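# Place every flower stem-down in the vase with two arms

## Task

Get every flower into the vase with its stem pointing downward, keeping the vase upright and leaving no stem visibly deformed; afterwards open the grippers and pull both arms away.

## Robot and tools

Robot: two arms, left_arm and right_arm, each with a parallel gripper. Base poses in the scene frame: left_arm at (-0.029, +0.243, 0) m, right_arm at (-0.040, -0.296, 0) m, both turned almost not at all about z. The scene frame has its origin at table-top height midway between the nominal bases, +z up, +x reaching out over the table, and left_arm on the +y side (image left/right may differ). A camera stand sits behind the arms. Loose objects may occasionally get a brief shove from outside.

Frames: every hand position, orientation, target and wrist-camera pose an arm reports is in that arm's own base frame. Fixed cameras and the table use the scene frame. A gripper's fingers point along its +z; they open and close along its y. end_effector_position is the point between the pads, roughly 1 cm short of the fingertips. Reported poses can be off by a few cm, worse at long reach.

execute_actions(actions, cameras): actions is a list of actions; each action is a list of up to 15 rows, one row per 1/30 s step; if fewer rows are given the last one repeats to fill 15. Each row is one list of 14 numbers, all in [-1, 1], covering both arms even if one is idle: left dx, dy, dz, rx, ry, rz, opening, then right dx, dy, dz, rx, ry, rz, opening. The first six per arm are an offset, not a pose: measured from that arm's Hand target as it stood when the action began, along that arm's base axes; every row of one action counts from that same start. 1.0 equals 0.6 m for dx/dy/dz and 180 degrees for rotation; rx, ry, rz form a single rotation vector, turning about the Hand target position. A translation longer than 1.0 is scaled down along its direction. Because each new action starts from the current Hand target, sending the same offset twice moves twice. Opening is absolute: +1 fully open (0.094 m), -1 shut. Sending all six pose numbers as 0 re-requests the current Hand target; a 0 in the opening slot is a real half-open command, so repeat the present opening to keep a gripper unchanged. cameras: list of names, ["all"], or []; images come by default only with an empty actions list, which also shows the full result format and current task.

move(target, speed, blend, opening_speed, grip_force, blocking, cameras): target is one 14-number row laid out as above, or a list of up to 15 such rows; every row is an offset from the Hand targets at the move's start, not from the previous row. Paths are straight, end together, take at least 0.5 s and are cut off at 10 s total. speed: top path speed in m/s, 0.002 to 2.9 (default 0.25), one value or one per row; rotation is capped at twice that in rad/s. blend: corner rounding in metres for lists (0 = stop at each row). opening_speed: rate on the -1 to +1 scale per second, at least 0.2; use it to close gently. grip_force: newtons per finger pad, 10 to 50, persists until changed; lower forces close slowly. blocking=false returns after about 0.5 s while the move keeps going. Moves do not avoid obstacles or the other arm; faster moves lag, stray and hit harder. Route around an arm's own base, not close past it. The result adds a move: line (done, off_target, moving, held, fault) and limits (paced = pose clipped, held = steps withheld).

wait(seconds 0 to 10): lets time pass holding commands; returns early if a running move ends. stop(): brakes a running move. zoom_image(camera, region [x0, y0, x1, y1] pixels, top-left origin, at most 504 by 504) enlarges part of the latest image. finished_scene(scene): ends the current scene, given its number; call nothing after it in that reply.

Cameras: cam_high and cam_low (896x504, fixed, scene frame), cam_left_wrist and cam_right_wrist (672x504 fisheye, on the hands). Calibration matrices are given per camera; fixed cameras may be a couple of degrees and millimetres off.

Results: per arm end_effector_position (m) and end_effector_quat_wxyz, Hand target (the last commanded pose after clipping; next offsets start here), Tool commands, grip_measured (opening on the -1..1 scale, reads up to ~2.5 mm wide when empty and narrower than a squeezed part), Joint positions (last entry is opening in metres), Joint velocities (may read within noise), Joint torques (include gravity; first three wrap at ±28 N m), motor temperatures. Joint ranges: waist -2.618 to 3.054, shoulder 0 to 3.142, elbow 0 to 3.142, wrist pitch and yaw ±1.571, wrist roll ±2.094 rad.

Behaviour: each step the commanded orientation is clipped to within 40 degrees of the measured one. Grippers often stop short or sag and tilt; check after each move and send the remaining gap as an offset. An arm blocked by contact keeps pushing until retargeted past its gripper. Squeeze rises sharply once the fingers pass first contact, so close slowly and with low grip_force on stems to avoid bending them. To release, command an opening well above grip_measured.

Avoid: arms or grippers touching each other (the clearance check does not guard the grippers), hard hits or pushes on the table, vase or fixtures, strain on wrist camera cables, dropping or releasing moving flowers, tipping the vase, anything falling or being left off the table, and long stretched-out holds: motors above 75 °C warn, 90 °C folds that arm away for good, 100 °C drops it.

Each tool is called after ">>>" by a JSON object that holds its "name" and its "arguments".

## Session

>>> {"name": "execute_actions", "arguments": {"actions": []}}

Scene clock: 0.00 s.
left_arm: end_effector_position=(+0.2667, +0.0029, +0.2273) grip_measured=+1.000 end_effector_quat_wxyz=(+0.531, -0.149, +0.834, +0.031) | right_arm: end_effector_position=(+0.3476, +0.0388, +0.1940) grip_measured=+1.000 end_effector_quat_wxyz=(+0.553, +0.226, +0.793, +0.119)
Joint positions: left_arm=[-0.285 0.655 0.674 -0.527 -0.463 -0.362 0.094] | right_arm=[0.261 0.996 0.554 0.054 0.304 0.612 0.094]
Joint velocities: within noise
Joint torques (N m): no reading
Motor temperatures (°C): left_arm=[24 24 26 24 24 23 21] | right_arm=[23 22 27 28 22 22 24]
Heat: left arm: 26 °C; right arm: 28 °C.
Hand target: left_arm +0.2664, +0.0029, +0.2292; +0.531, -0.149, +0.834, +0.030 | right_arm +0.3494, +0.0389, +0.2026; +0.561, +0.227, +0.787, +0.123
Tool commands: left_gripper/opening=+1.0 right_gripper/opening=+1.0

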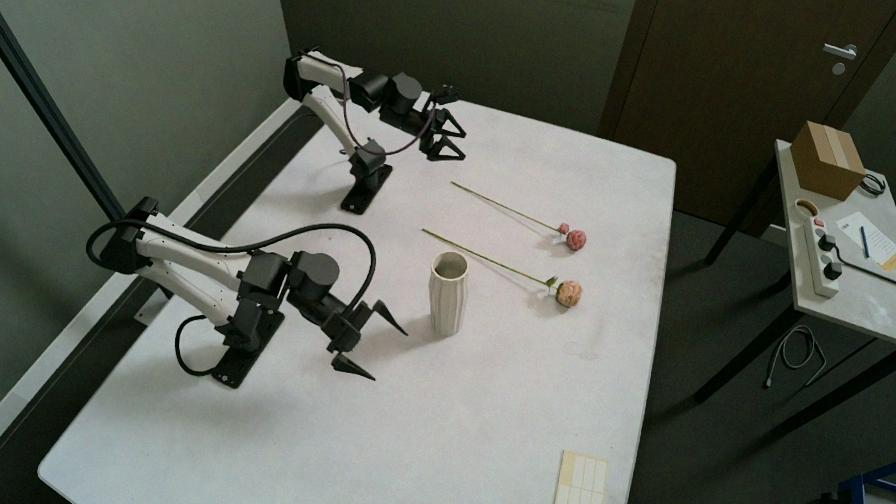

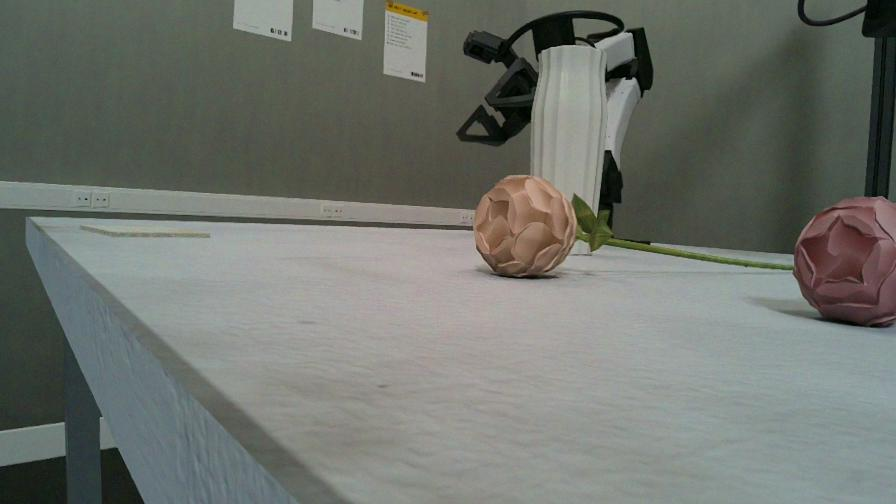

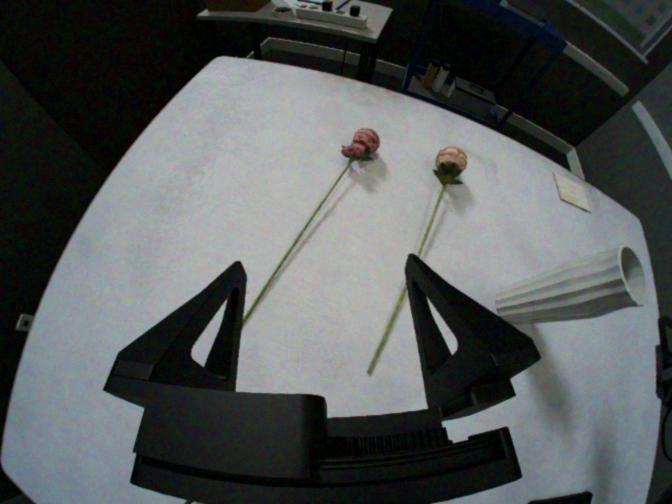

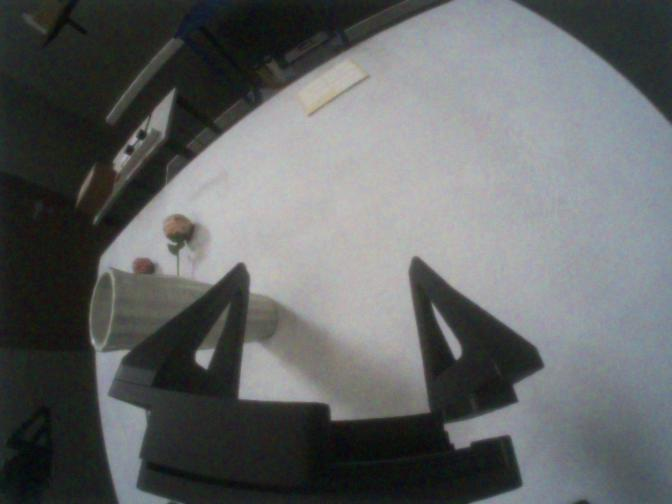

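>>> {"name": "move", "arguments": {"target": [0.2727, 0.0785, -0.182, 0.0270, 0.3610, -0.1746, 0.3, -0.167, -0.15, 0.0, 0, 0, 0, 1.0], "speed": 0.3, "cameras": ["all"]}}

Scene clock: 79.57 s.
left_arm: end_effector_position=(+0.4277, +0.0458, +0.1224) grip_measured=+0.302 end_effector_quat_wxyz=(+0.006, +0.127, +0.992, -0.005) | right_arm: end_effector_position=(+0.2493, -0.0522, +0.2020) grip_measured=+1.000 end_effector_quat_wxyz=(+0.559, +0.235, +0.786, +0.121)
Joint positions: left_arm=[0.112 2.222 2.169 -1.509 0.013 0.367 0.061] | right_arm=[-0.43 0.444 0.452 -0.381 -0.33 0.379 0.094]
Joint torques (N m): left_arm=[0.62 -10.52 9.22 0.2 -0.1 0.18] | right_arm=[0.01 0.44 7.6 2.05 -0.21 -0.16]
Motor temperatures (°C): left_arm=[24 24 34 32 24 23 21] | right_arm=[23 23 33 35 22 22 24]
Heat: left arm: 34 °C; right arm: 35 °C.
Hand target: left_arm +0.4300, +0.0502, +0.1201; +0.001, +0.131, +0.991, +0.000 | right_arm +0.2492, -0.0510, +0.2027; +0.561, +0.227, +0.786, +0.123
Off the commanded pose: left_arm 0.005 m, 1 deg | right_arm 0.001 m, 1 deg.
move: done
camera_calibration:
cam_left_wrist: T_world_to_cam=[[-0.270749, -0.961747, 0.0416933, 0.14838], [-0.695535, 0.225381, 0.682227, 0.219067], [-0.665527, 0.155713, -0.72995, 0.492399], [0, 0, 0, 1]] pos_world=[0.520248, 0.0166577, 0.203787]
cam_right_wrist: T_world_to_cam=[[-0.268486, -0.843174, -0.465803, 0.111928], [-0.839309, 0.44207, -0.316441, 0.312587], [0.472732, 0.305993, -0.826373, 0.187537], [0, 0, 0, 1]] pos_world=[0.203754, -0.101195, 0.306027]

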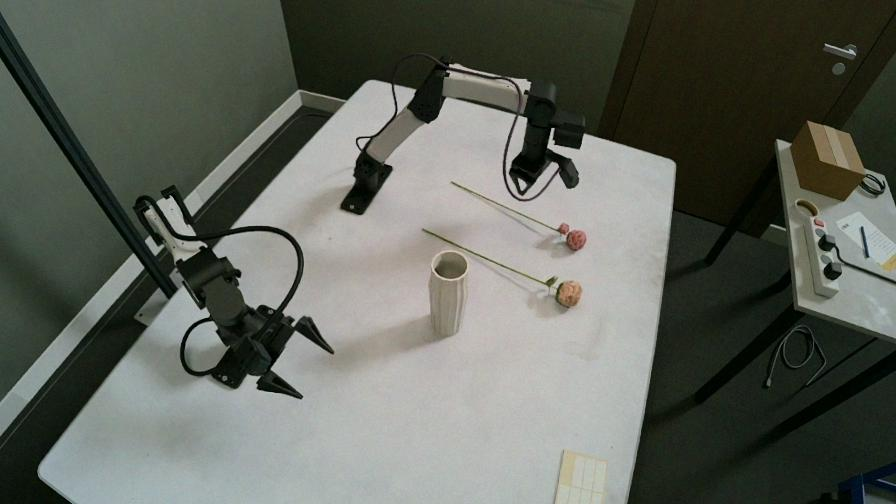

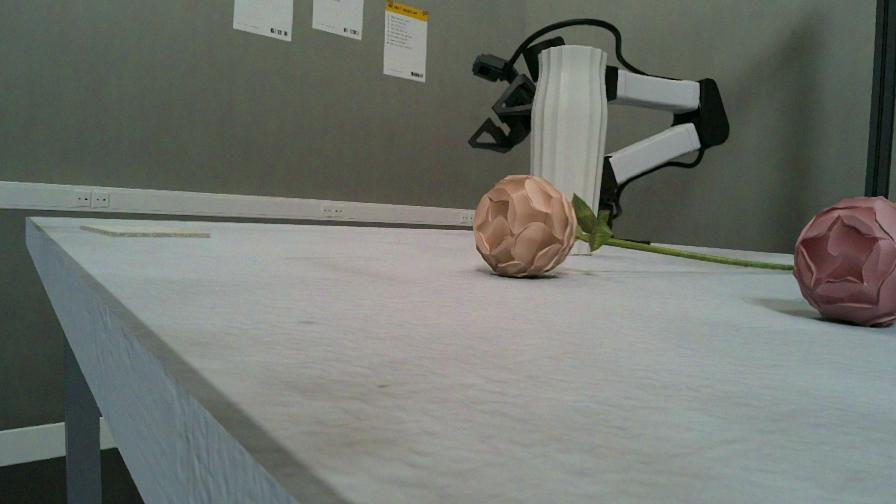

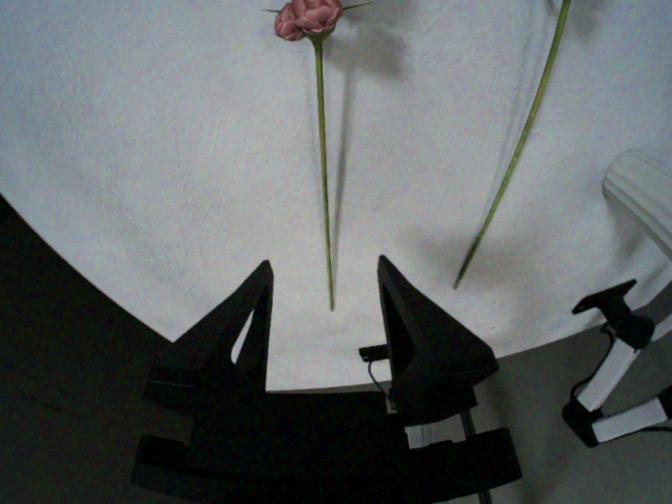

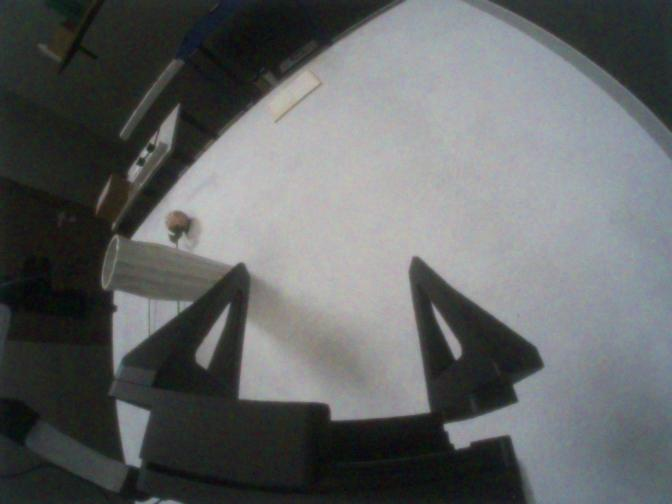

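>>> {"name": "move", "arguments": {"target": [[0.0517, -0.0145, -0.12, 0, 0, 0, 0.3, 0, 0, 0, 0, 0, 0, 1.0],[0.0517, -0.0145, -0.1640, 0, 0, 0, 0.3, 0, 0, 0, 0, 0, 0, 1.0]], "speed": [0.25, 0.1], "blend": [0.01, 0], "cameras": ["cam_high", "cam_left_wrist", "cam_low"]}}

Scene clock: 91.53 s.
left_arm: end_effector_position=(+0.4640, +0.0415, +0.0326) grip_measured=+0.302 end_effector_quat_wxyz=(+0.012, +0.133, +0.991, -0.004) | right_arm: end_effector_position=(+0.2493, -0.0522, +0.2020) grip_measured=+1.000 end_effector_quat_wxyz=(+0.559, +0.235, +0.786, +0.121)
Joint positions: left_arm=[0.094 2.367 2.057 -1.238 0.012 0.36 0.061] | right_arm=[-0.43 0.444 0.452 -0.381 -0.33 0.379 0.094]
Joint torques (N m): left_arm=[-0.23 -12.37 5.39 0.47 -0.1 -0.05] | right_arm=[-0.02 0.5 7.72 2.01 -0.22 -0.11]
Heat: left arm: 36 °C; right arm: 35 °C.
Hand target: left_arm +0.4610, +0.0413, +0.0216; +0.001, +0.131, +0.991, +0.000 | right_arm +0.2492, -0.0510, +0.2027; +0.561, +0.227, +0.786, +0.123
Off the commanded pose: left_arm 0.011 m, 1 deg | right_arm 0.001 m, 1 deg.
move: off_target (left_arm)
camera_calibration:
cam_left_wrist: T_world_to_cam=[[-0.282229, -0.958668, 0.0360943, 0.16312], [-0.701813, 0.231971, 0.673534, 0.309462], [-0.654068, 0.164759, -0.738274, 0.446325], [0, 0, 0, 1]] pos_world=[0.555148, 0.0110556, 0.115189]
Images, in order (width x height): cam_high 896x504, cam_low 896x504, cam_left_wrist 672x504.

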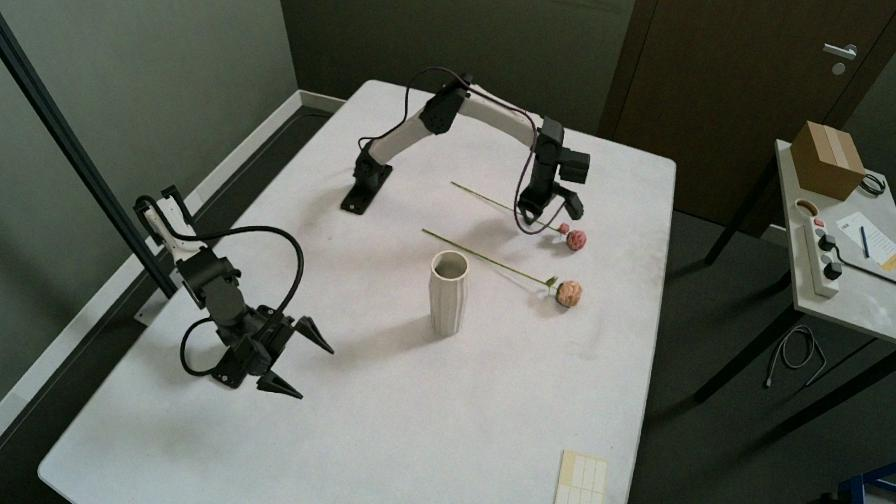

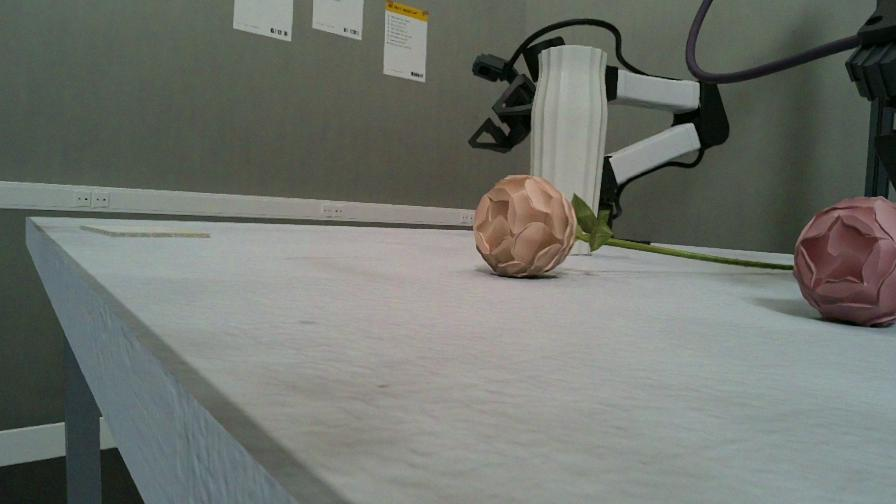

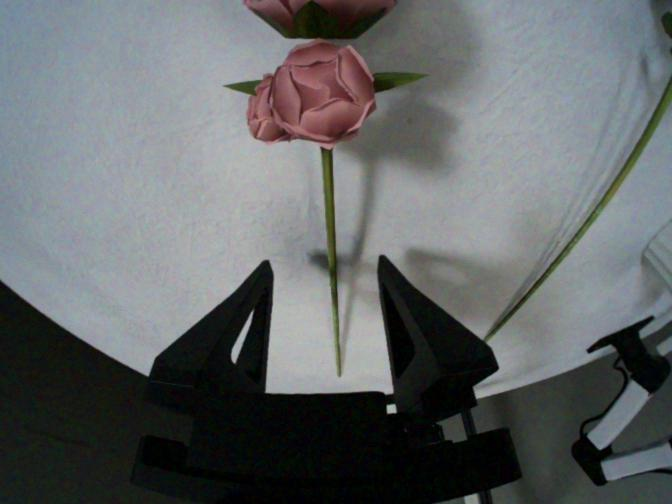

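>>> {"name": "move", "arguments": {"target": [0, 0, -0.0183, 0, 0, 0, 0.3, 0, 0, 0, 0, 0, 0, 1.0], "speed": 0.05}}

>>> {"name": "move", "arguments": {"target": [0, 0, 0, 0, 0, 0, -1.0, 0, 0, 0, 0, 0, 0, 1.0], "opening_speed": 1.0, "cameras": ["cam_left_wrist", "cam_high"]}}

Scene clock: 100.20 s.
left_arm: end_effector_position=(+0.4650, +0.0415, +0.0245) grip_measured=+0.302 end_effector_quat_wxyz=(+0.016, +0.133, +0.991, -0.003) | right_arm: end_effector_position=(+0.2493, -0.0522, +0.2020) grip_measured=+1.000 end_effector_quat_wxyz=(+0.559, +0.235, +0.786, +0.121)
Joint positions: left_arm=[0.094 2.367 2.024 -1.199 0.012 0.36 0.061] | right_arm=[-0.43 0.444 0.452 -0.381 -0.33 0.379 0.094]
Joint torques (N m): left_arm=[-0.24 -11.82 5.33 0.48 -0.1 -0.04] | right_arm=[-0.05 0.51 7.58 2.03 -0.2 -0.14]
Motor temperatures (°C): left_arm=[24 32 36 28 24 23 21] | right_arm=[23 22 33 36 22 22 24]
Heat: left arm: 36 °C; right arm: 36 °C.
Hand target: left_arm +0.4611, +0.0413, +0.0107; +0.001, +0.131, +0.991, +0.000 | right_arm +0.2492, -0.0510, +0.2027; +0.561, +0.227, +0.786, +0.123
Off the commanded pose: left_arm 0.014 m, 2 deg | right_arm 0.001 m, 1 deg.
move: off_target (left_arm)

Scene clock: 101.70 s.
left_arm: end_effector_position=(+0.4652, +0.0416, +0.0245) grip_measured=-0.929 end_effector_quat_wxyz=(+0.016, +0.133, +0.991, -0.003) | right_arm: end_effector_position=(+0.2493, -0.0522, +0.2020) grip_measured=+1.000 end_effector_quat_wxyz=(+0.559, +0.235, +0.786, +0.121)
Joint positions: left_arm=[0.094 2.367 2.024 -1.198 0.012 0.36 0.003] | right_arm=[-0.43 0.444 0.452 -0.381 -0.33 0.379 0.094]
Joint torques (N m): left_arm=[-0.25 -11.85 5.33 0.47 -0.09 -0.03] | right_arm=[-0.1 0.47 7.43 2.03 -0.23 -0.15]
Heat: left arm: 36 °C; right arm: 36 °C.
Hand target: left_arm +0.4612, +0.0413, +0.0107; +0.001, +0.131, +0.991, +0.000 | right_arm +0.2492, -0.0510, +0.2027; +0.561, +0.227, +0.786, +0.123
Off the commanded pose: left_arm 0.014 m, 2 deg | right_arm 0.001 m, 1 deg.
move: off_target (left_arm)
camera_calibration:
cam_left_wrist: T_world_to_cam=[[-0.281729, -0.958916, 0.0332897, 0.163651], [-0.707078, 0.230942, 0.668361, 0.318266], [-0.64859, 0.164758, -0.743092, 0.438647], [0, 0, 0, 1]] pos_world=[0.555647, 0.0111556, 0.10779]
Images, in order (width x height): cam_high 896x504, cam_left_wrist 672x504.

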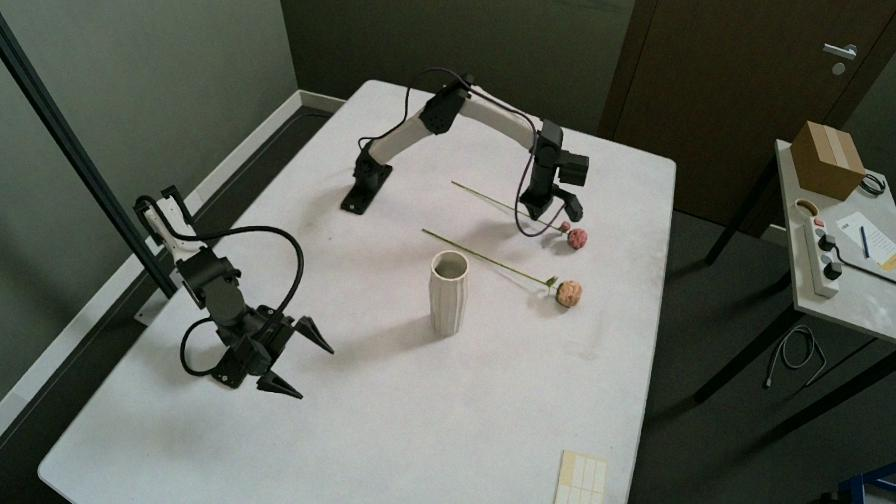

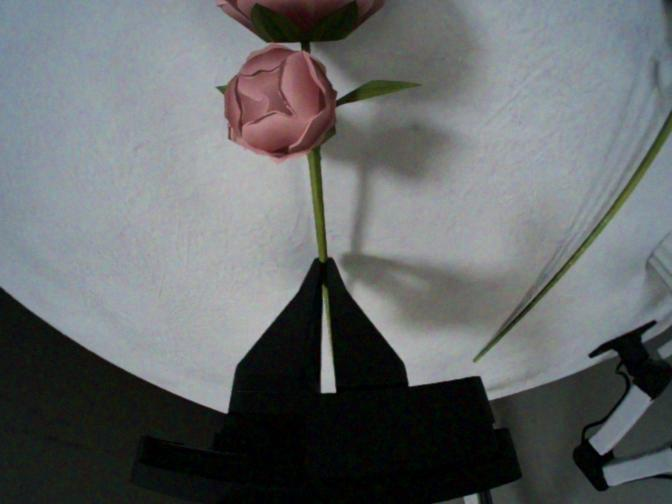

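>>> {"name": "move", "arguments": {"target": [[0, 0, 0.25, 0, 0, 0, -1.0, 0, 0, 0, 0, 0, 0, 1.0],[-0.052, -0.2855, 0.749, -0.2450, -0.4396, -0.1227, -1.0, 0, 0, 0, 0, 0, 0, 1.0]], "speed": [0.25, 0.35], "blend": [0.05, 0], "cameras": ["all"]}}

Scene clock: 147.80 s.
left_arm: end_effector_position=(+0.4366, -0.1265, +0.4579) grip_measured=-0.930 end_effector_quat_wxyz=(+0.656, +0.258, +0.662, -0.254) | right_arm: end_effector_position=(+0.2493, -0.0522, +0.2020) grip_measured=+1.000 end_effector_quat_wxyz=(+0.559, +0.235, +0.786, +0.121)
Joint positions: left_arm=[-0.029 1.482 1.583 -0.115 0.711 0.012 0.003] | right_arm=[-0.43 0.444 0.452 -0.381 -0.33 0.379 0.094]
Joint torques (N m): left_arm=[-0.46 -8.35 6.23 1.81 0.08 -0.07] | right_arm=[0.05 0.51 7.51 2.06 -0.2 -0.14]
Motor temperatures (°C): left_arm=[24 42 34 27 23 23 22] | right_arm=[23 22 34 38 22 22 24]
Heat: left arm: 42 °C; right arm: 38 °C.
Hand target: left_arm +0.4301, -0.1299, +0.4601; +0.657, +0.260, +0.658, -0.260 | right_arm +0.2492, -0.0510, +0.2027; +0.561, +0.227, +0.786, +0.123
Off the commanded pose: left_arm 0.008 m, 1 deg | right_arm 0.001 m, 1 deg.
move: done
camera_calibration:
cam_left_wrist: T_world_to_cam=[[-0.698585, -0.71522, -0.0209357, 0.217769], [-0.490836, 0.500299, -0.713288, 0.619577], [0.520632, -0.488017, -0.700558, 0.157285], [0, 0, 0, 1]] pos_world=[0.374354, -0.0774634, 0.556683]
cam_right_wrist: T_world_to_cam=[[-0.268193, -0.843177, -0.465967, 0.112004], [-0.839449, 0.441848, -0.316379, 0.31253], [0.47265, 0.306304, -0.826305, 0.187533], [0, 0, 0, 1]] pos_world=[0.203754, -0.101094, 0.306027]

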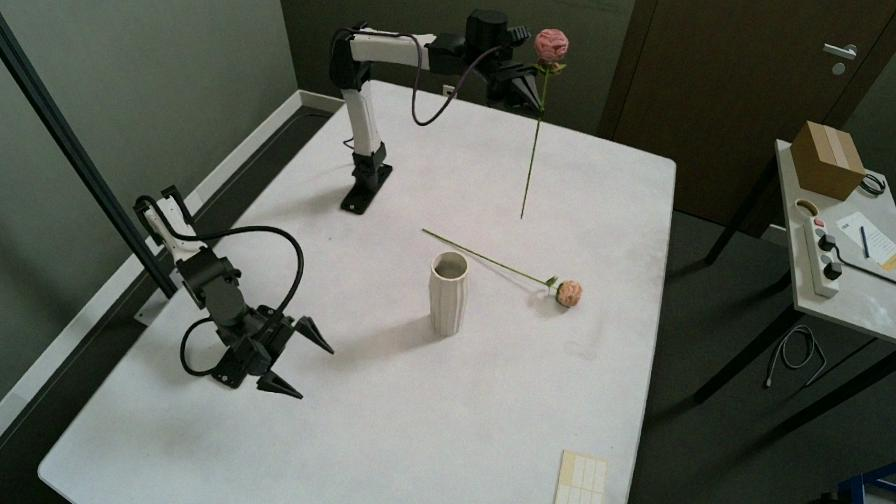

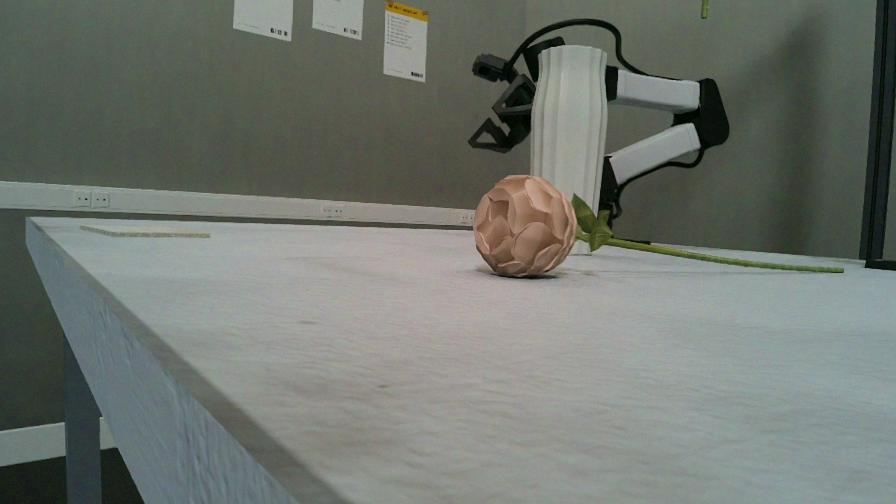

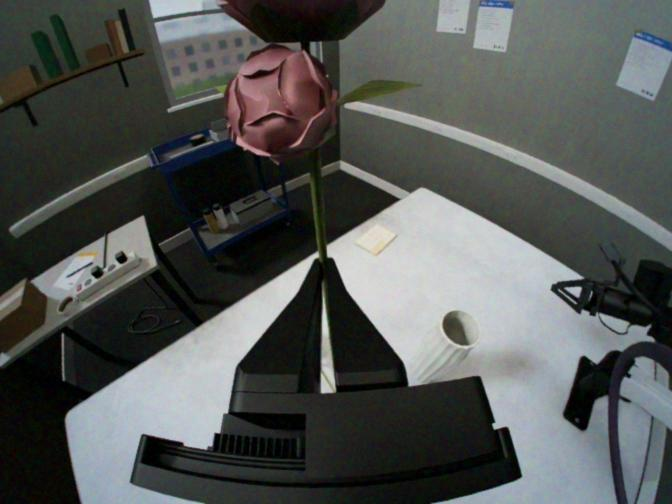

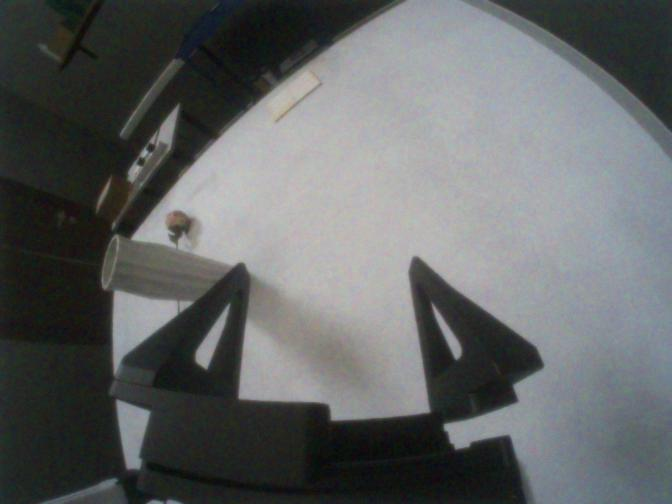

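>>> {"name": "move", "arguments": {"target": [-0.158, -0.308, 0.075, 0, 0, 0, -1.0, 0, 0, 0, 0, 0, 0, 1.0], "speed": 0.25, "cameras": ["cam_high", "cam_low", "cam_left_wrist"]}}

Scene clock: 179.20 s.
left_arm: end_effector_position=(+0.3341, -0.3148, +0.4982) grip_measured=-0.930 end_effector_quat_wxyz=(+0.654, +0.267, +0.658, -0.261) | right_arm: end_effector_position=(+0.2493, -0.0522, +0.2020) grip_measured=+1.000 end_effector_quat_wxyz=(+0.559, +0.235, +0.786, +0.121)
Joint positions: left_arm=[-0.75 1.464 1.74 -0.286 0.015 0.006 0.003] | right_arm=[-0.43 0.444 0.452 -0.381 -0.33 0.379 0.094]
Joint torques (N m): left_arm=[-0.21 -5.14 10.39 1.79 -0.13 -0.03] | right_arm=[-0.1 0.53 7.62 2.01 -0.22 -0.13]
Motor temperatures (°C): left_arm=[24 35 33 30 23 23 23] | right_arm=[23 22 34 38 22 22 24]
Heat: left arm: 35 °C; right arm: 38 °C.
Hand target: left_arm +0.3352, -0.3148, +0.5051; +0.657, +0.260, +0.658, -0.260 | right_arm +0.2492, -0.0510, +0.2027; +0.561, +0.227, +0.786, +0.123
Off the commanded pose: left_arm 0.007 m, 1 deg | right_arm 0.001 m, 1 deg.
move: done
camera_calibration:
cam_left_wrist: T_world_to_cam=[[-0.71572, -0.697956, -0.024524, 0.0252044], [-0.476357, 0.513557, -0.713683, 0.691787], [0.510714, -0.499115, -0.70004, 0.146491], [0, 0, 0, 1]] pos_world=[0.272762, -0.264565, 0.596884]
Images, in order (width x height): cam_high 896x504, cam_low 896x504, cam_left_wrist 672x504.

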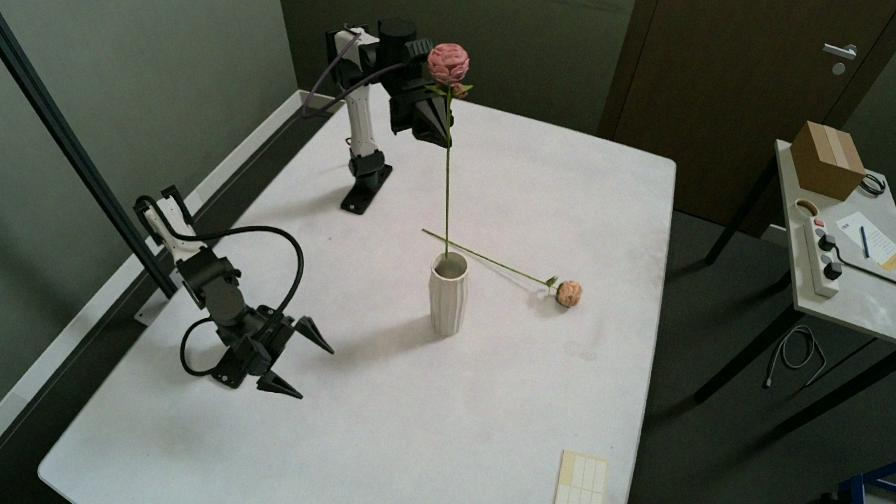

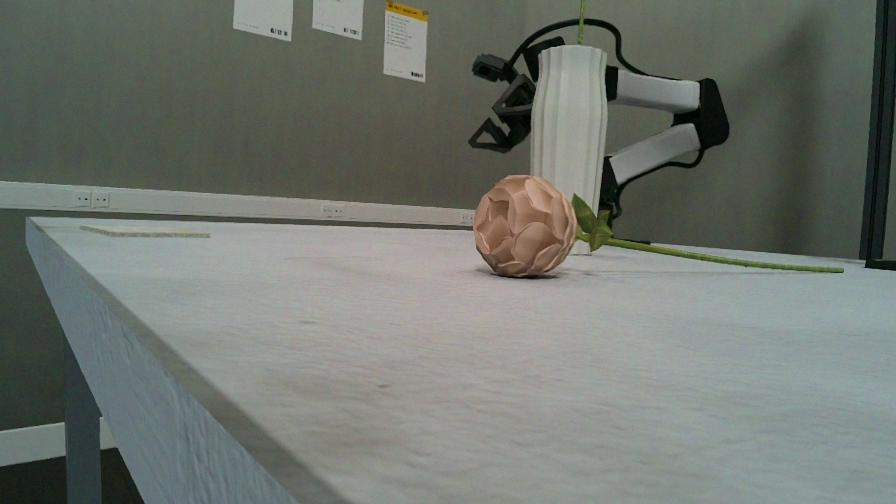

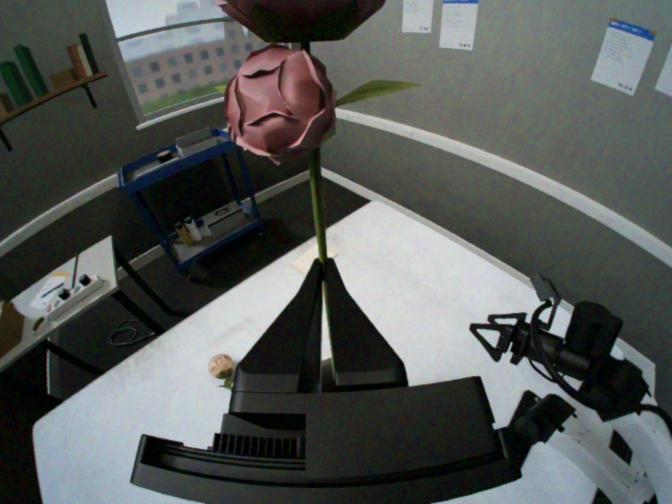

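>>> {"name": "zoom_image", "arguments": {"camera": "cam_high", "region": [390, 180, 510, 350]}}

>>> {"name": "zoom_image", "arguments": {"camera": "cam_low", "region": [500, 0, 660, 120]}}

Scaled by 2.965 from the camera's 896x504 image, which has a finer 1280x720 frame.

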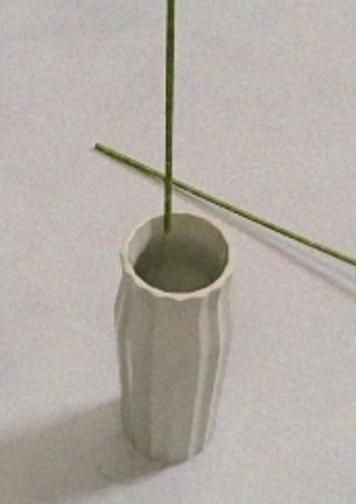

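Scaled by 3.150 from the camera's 896x504 image, which has a finer 1280x720 frame.

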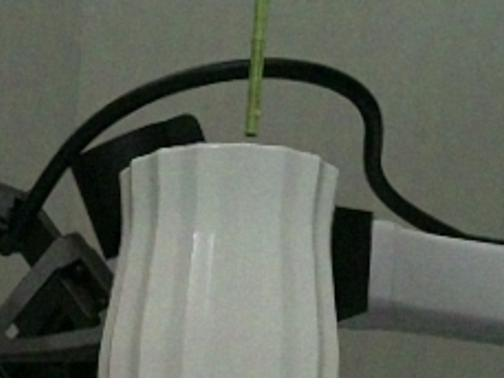

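>>> {"name": "move", "arguments": {"target": [[0.0427, -0.0398, 0.0, 0.0227, 0.0244, 0, -1.0, 0, 0, 0, 0, 0, 0, 1.0],[0.0427, -0.0398, -0.1, 0.0227, 0.0244, 0, -1.0, 0, 0, 0, 0, 0, 0, 1.0]], "speed": 0.15, "cameras": ["cam_high", "cam_low"]}}

Scene clock: 198.80 s.
left_arm: end_effector_position=(+0.3648, -0.3432, +0.4371) grip_measured=-0.930 end_effector_quat_wxyz=(+0.613, +0.282, +0.696, -0.245) | right_arm: end_effector_position=(+0.2493, -0.0522, +0.2020) grip_measured=+1.000 end_effector_quat_wxyz=(+0.559, +0.235, +0.786, +0.121)
Joint positions: left_arm=[-0.75 1.57 1.7 -0.259 0.014 0.006 0.003] | right_arm=[-0.43 0.444 0.452 -0.381 -0.33 0.379 0.094]
Joint torques (N m): left_arm=[-0.14 -9.62 6.99 2.01 -0.13 -0.04] | right_arm=[-0.1 0.36 7.49 2.02 -0.21 -0.14]
Heat: left arm: 35 °C; right arm: 39 °C.
Hand target: left_arm +0.3608, -0.3387, +0.4450; +0.622, +0.273, +0.692, -0.246 | right_arm +0.2492, -0.0510, +0.2027; +0.561, +0.227, +0.786, +0.123
Off the commanded pose: left_arm 0.010 m, 1 deg | right_arm 0.001 m, 1 deg.
move: done
Images, in order (width x height): cam_high 896x504, cam_low 896x504.

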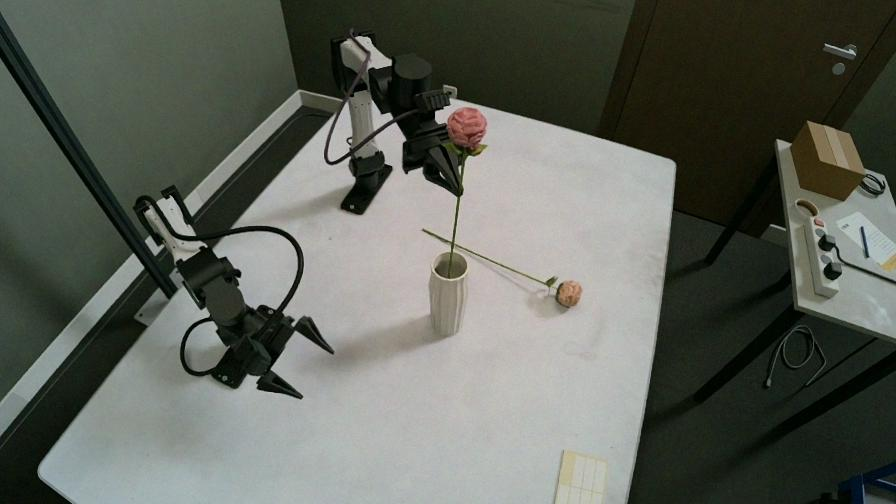

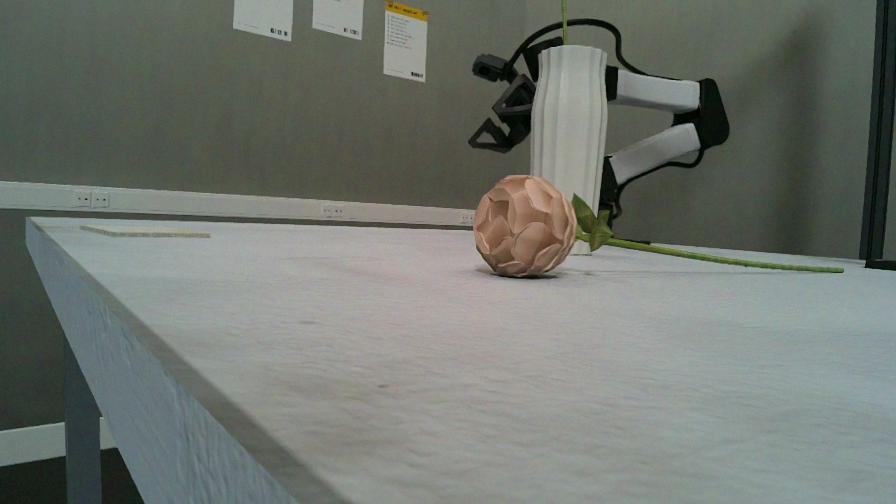

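>>> {"name": "move", "arguments": {"target": [0.0, 0.0, -0.265, 0, 0, 0, -1.0, 0, 0, 0, 0, 0, 0, 1.0], "speed": 0.15, "cameras": ["cam_high", "cam_low", "cam_left_wrist"]}}

Scene clock: 205.03 s.
left_arm: end_effector_position=(+0.3603, -0.3391, +0.2933) grip_measured=-0.930 end_effector_quat_wxyz=(+0.624, +0.278, +0.686, -0.249) | right_arm: end_effector_position=(+0.2493, -0.0522, +0.2020) grip_measured=+1.000 end_effector_quat_wxyz=(+0.559, +0.235, +0.786, +0.121)
Joint positions: left_arm=[-0.75 1.506 1.027 0.382 0.014 0.006 0.003] | right_arm=[-0.43 0.444 0.452 -0.381 -0.33 0.379 0.094]
Joint torques (N m): left_arm=[-0.18 -6.87 6.94 2 -0.14 -0.03] | right_arm=[-0.08 0.38 7.47 2.05 -0.21 -0.15]
Heat: left arm: 35 °C; right arm: 39 °C.
Hand target: left_arm +0.3608, -0.3387, +0.2860; +0.621, +0.273, +0.692, -0.246 | right_arm +0.2492, -0.0510, +0.2027; +0.561, +0.227, +0.786, +0.123
Off the commanded pose: left_arm 0.007 m, 1 deg | right_arm 0.001 m, 1 deg.
move: done
camera_calibration:
cam_left_wrist: T_world_to_cam=[[-0.716648, -0.697137, -0.0203972, 0.0214759], [-0.520285, 0.553866, -0.650028, 0.581285], [0.464456, -0.455229, -0.759637, 0.0266055], [0, 0, 0, 1]] pos_world=[0.305467, -0.29487, 0.3985]
Images, in order (width x height): cam_high 896x504, cam_low 896x504, cam_left_wrist 672x504.

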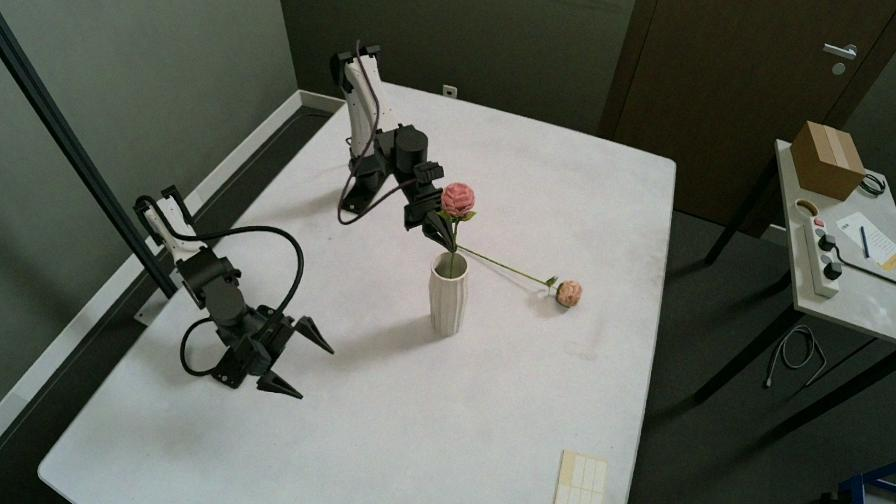

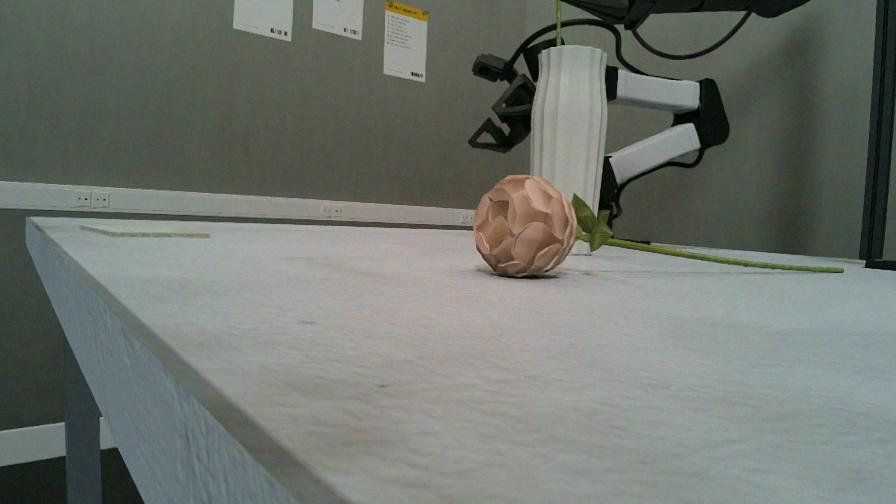

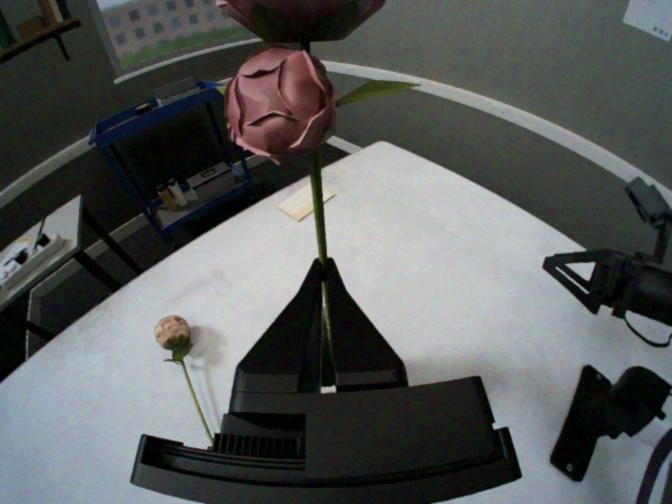

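>>> {"name": "move", "arguments": {"target": [0.0, 0.0, -0.04, 0, 0, 0, -1.0, 0, 0, 0, 0, 0, 0, 1.0], "speed": 0.1, "cameras": ["cam_high", "cam_low"]}}

>>> {"name": "zoom_image", "arguments": {"camera": "cam_high", "region": [380, 170, 520, 340]}}

Scene clock: 209.63 s.
left_arm: end_effector_position=(+0.3598, -0.3385, +0.2775) grip_measured=-0.930 end_effector_quat_wxyz=(+0.631, +0.275, +0.680, -0.252) | right_arm: end_effector_position=(+0.2493, -0.0522, +0.2020) grip_measured=+1.000 end_effector_quat_wxyz=(+0.559, +0.235, +0.786, +0.121)
Joint positions: left_arm=[-0.75 1.524 0.958 0.49 0.014 0.006 0.003] | right_arm=[-0.43 0.444 0.452 -0.381 -0.33 0.379 0.094]
Joint torques (N m): left_arm=[-0.14 -5.97 6.42 1.9 -0.14 -0.04] | right_arm=[-0.02 0.54 7.57 2.02 -0.24 -0.11]
Heat: left arm: 35 °C; right arm: 39 °C.
Hand target: left_arm +0.3609, -0.3387, +0.2620; +0.621, +0.273, +0.692, -0.246 | right_arm +0.2492, -0.0510, +0.2027; +0.561, +0.227, +0.786, +0.123
Off the commanded pose: left_arm 0.016 m, 2 deg | right_arm 0.001 m, 1 deg.
move: off_target (left_arm)
Images, in order (width x height): cam_high 896x504, cam_low 896x504.

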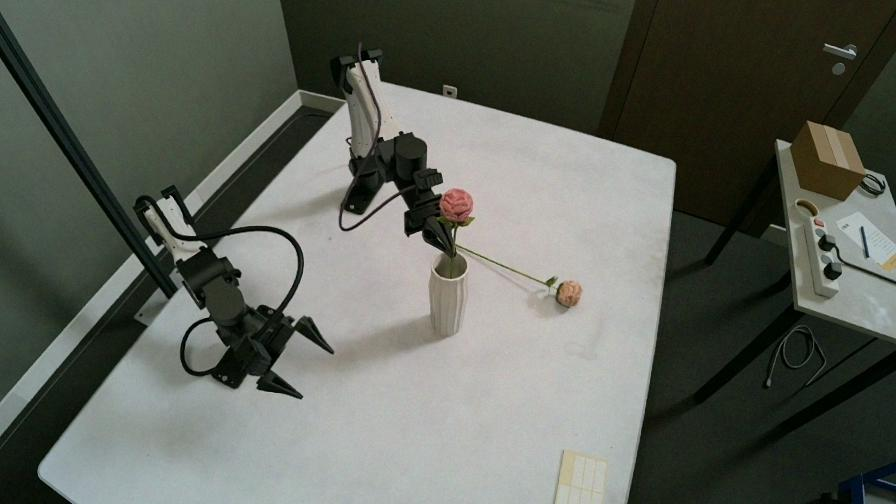

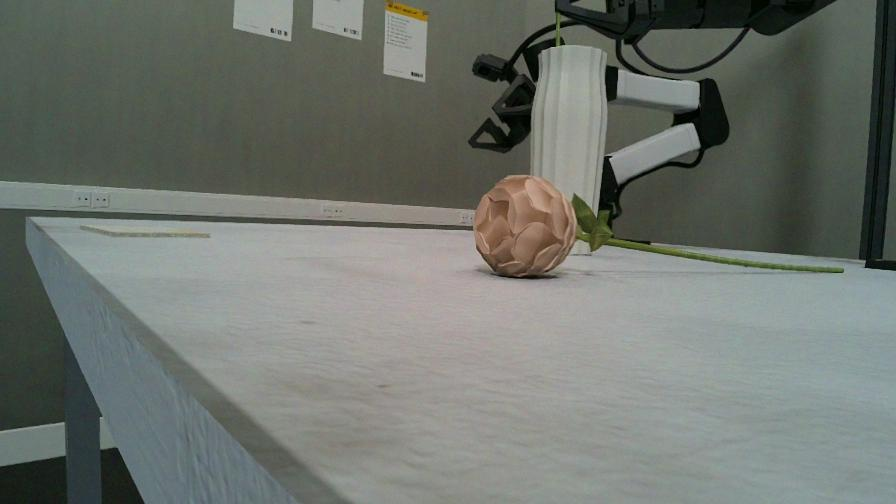

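Scaled by 2.965 from the camera's 896x504 image, which has a finer 1280x720 frame.

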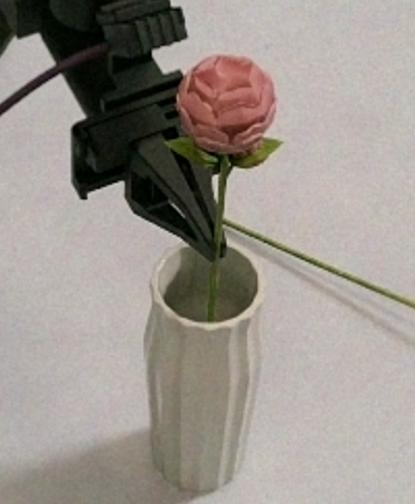

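>>> {"name": "move", "arguments": {"target": [0.0, 0.0, 0.0, 0, 0, 0, -0.4, 0, 0, 0, 0, 0, 0, 1.0], "opening_speed": 1.0, "cameras": ["cam_high", "cam_left_wrist"]}}

Scene clock: 213.77 s.
left_arm: end_effector_position=(+0.3598, -0.3385, +0.2776) grip_measured=-0.402 end_effector_quat_wxyz=(+0.631, +0.275, +0.680, -0.252) | right_arm: end_effector_position=(+0.2493, -0.0522, +0.2020) grip_measured=+1.000 end_effector_quat_wxyz=(+0.559, +0.235, +0.786, +0.121)
Joint positions: left_arm=[-0.75 1.524 0.958 0.49 0.014 0.006 0.028] | right_arm=[-0.43 0.444 0.452 -0.381 -0.33 0.379 0.094]
Joint torques (N m): left_arm=[-0.17 -6.04 6.39 1.93 -0.13 -0.03] | right_arm=[-0.09 0.31 7.53 2.04 -0.19 -0.09]
Heat: left arm: 35 °C; right arm: 39 °C.
Hand target: left_arm +0.3608, -0.3387, +0.2620; +0.622, +0.273, +0.692, -0.246 | right_arm +0.2492, -0.0510, +0.2027; +0.561, +0.227, +0.786, +0.123
Off the commanded pose: left_arm 0.016 m, 2 deg | right_arm 0.001 m, 1 deg.
move: off_target (left_arm)
camera_calibration:
cam_left_wrist: T_world_to_cam=[[-0.716086, -0.697684, -0.0214076, 0.0209971], [-0.510368, 0.54426, -0.665812, 0.568045], [0.476178, -0.465853, -0.745812, 0.00353296], [0, 0, 0, 1]] pos_world=[0.303266, -0.292869, 0.381296]
Images, in order (width x height): cam_high 896x504, cam_left_wrist 672x504.

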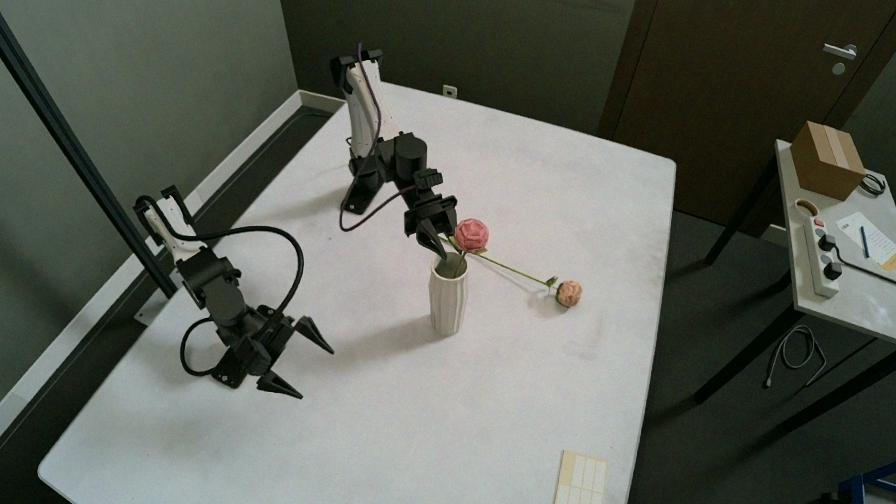

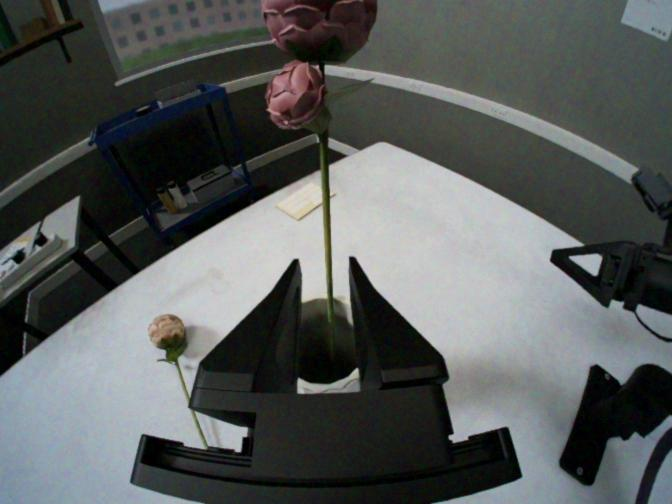

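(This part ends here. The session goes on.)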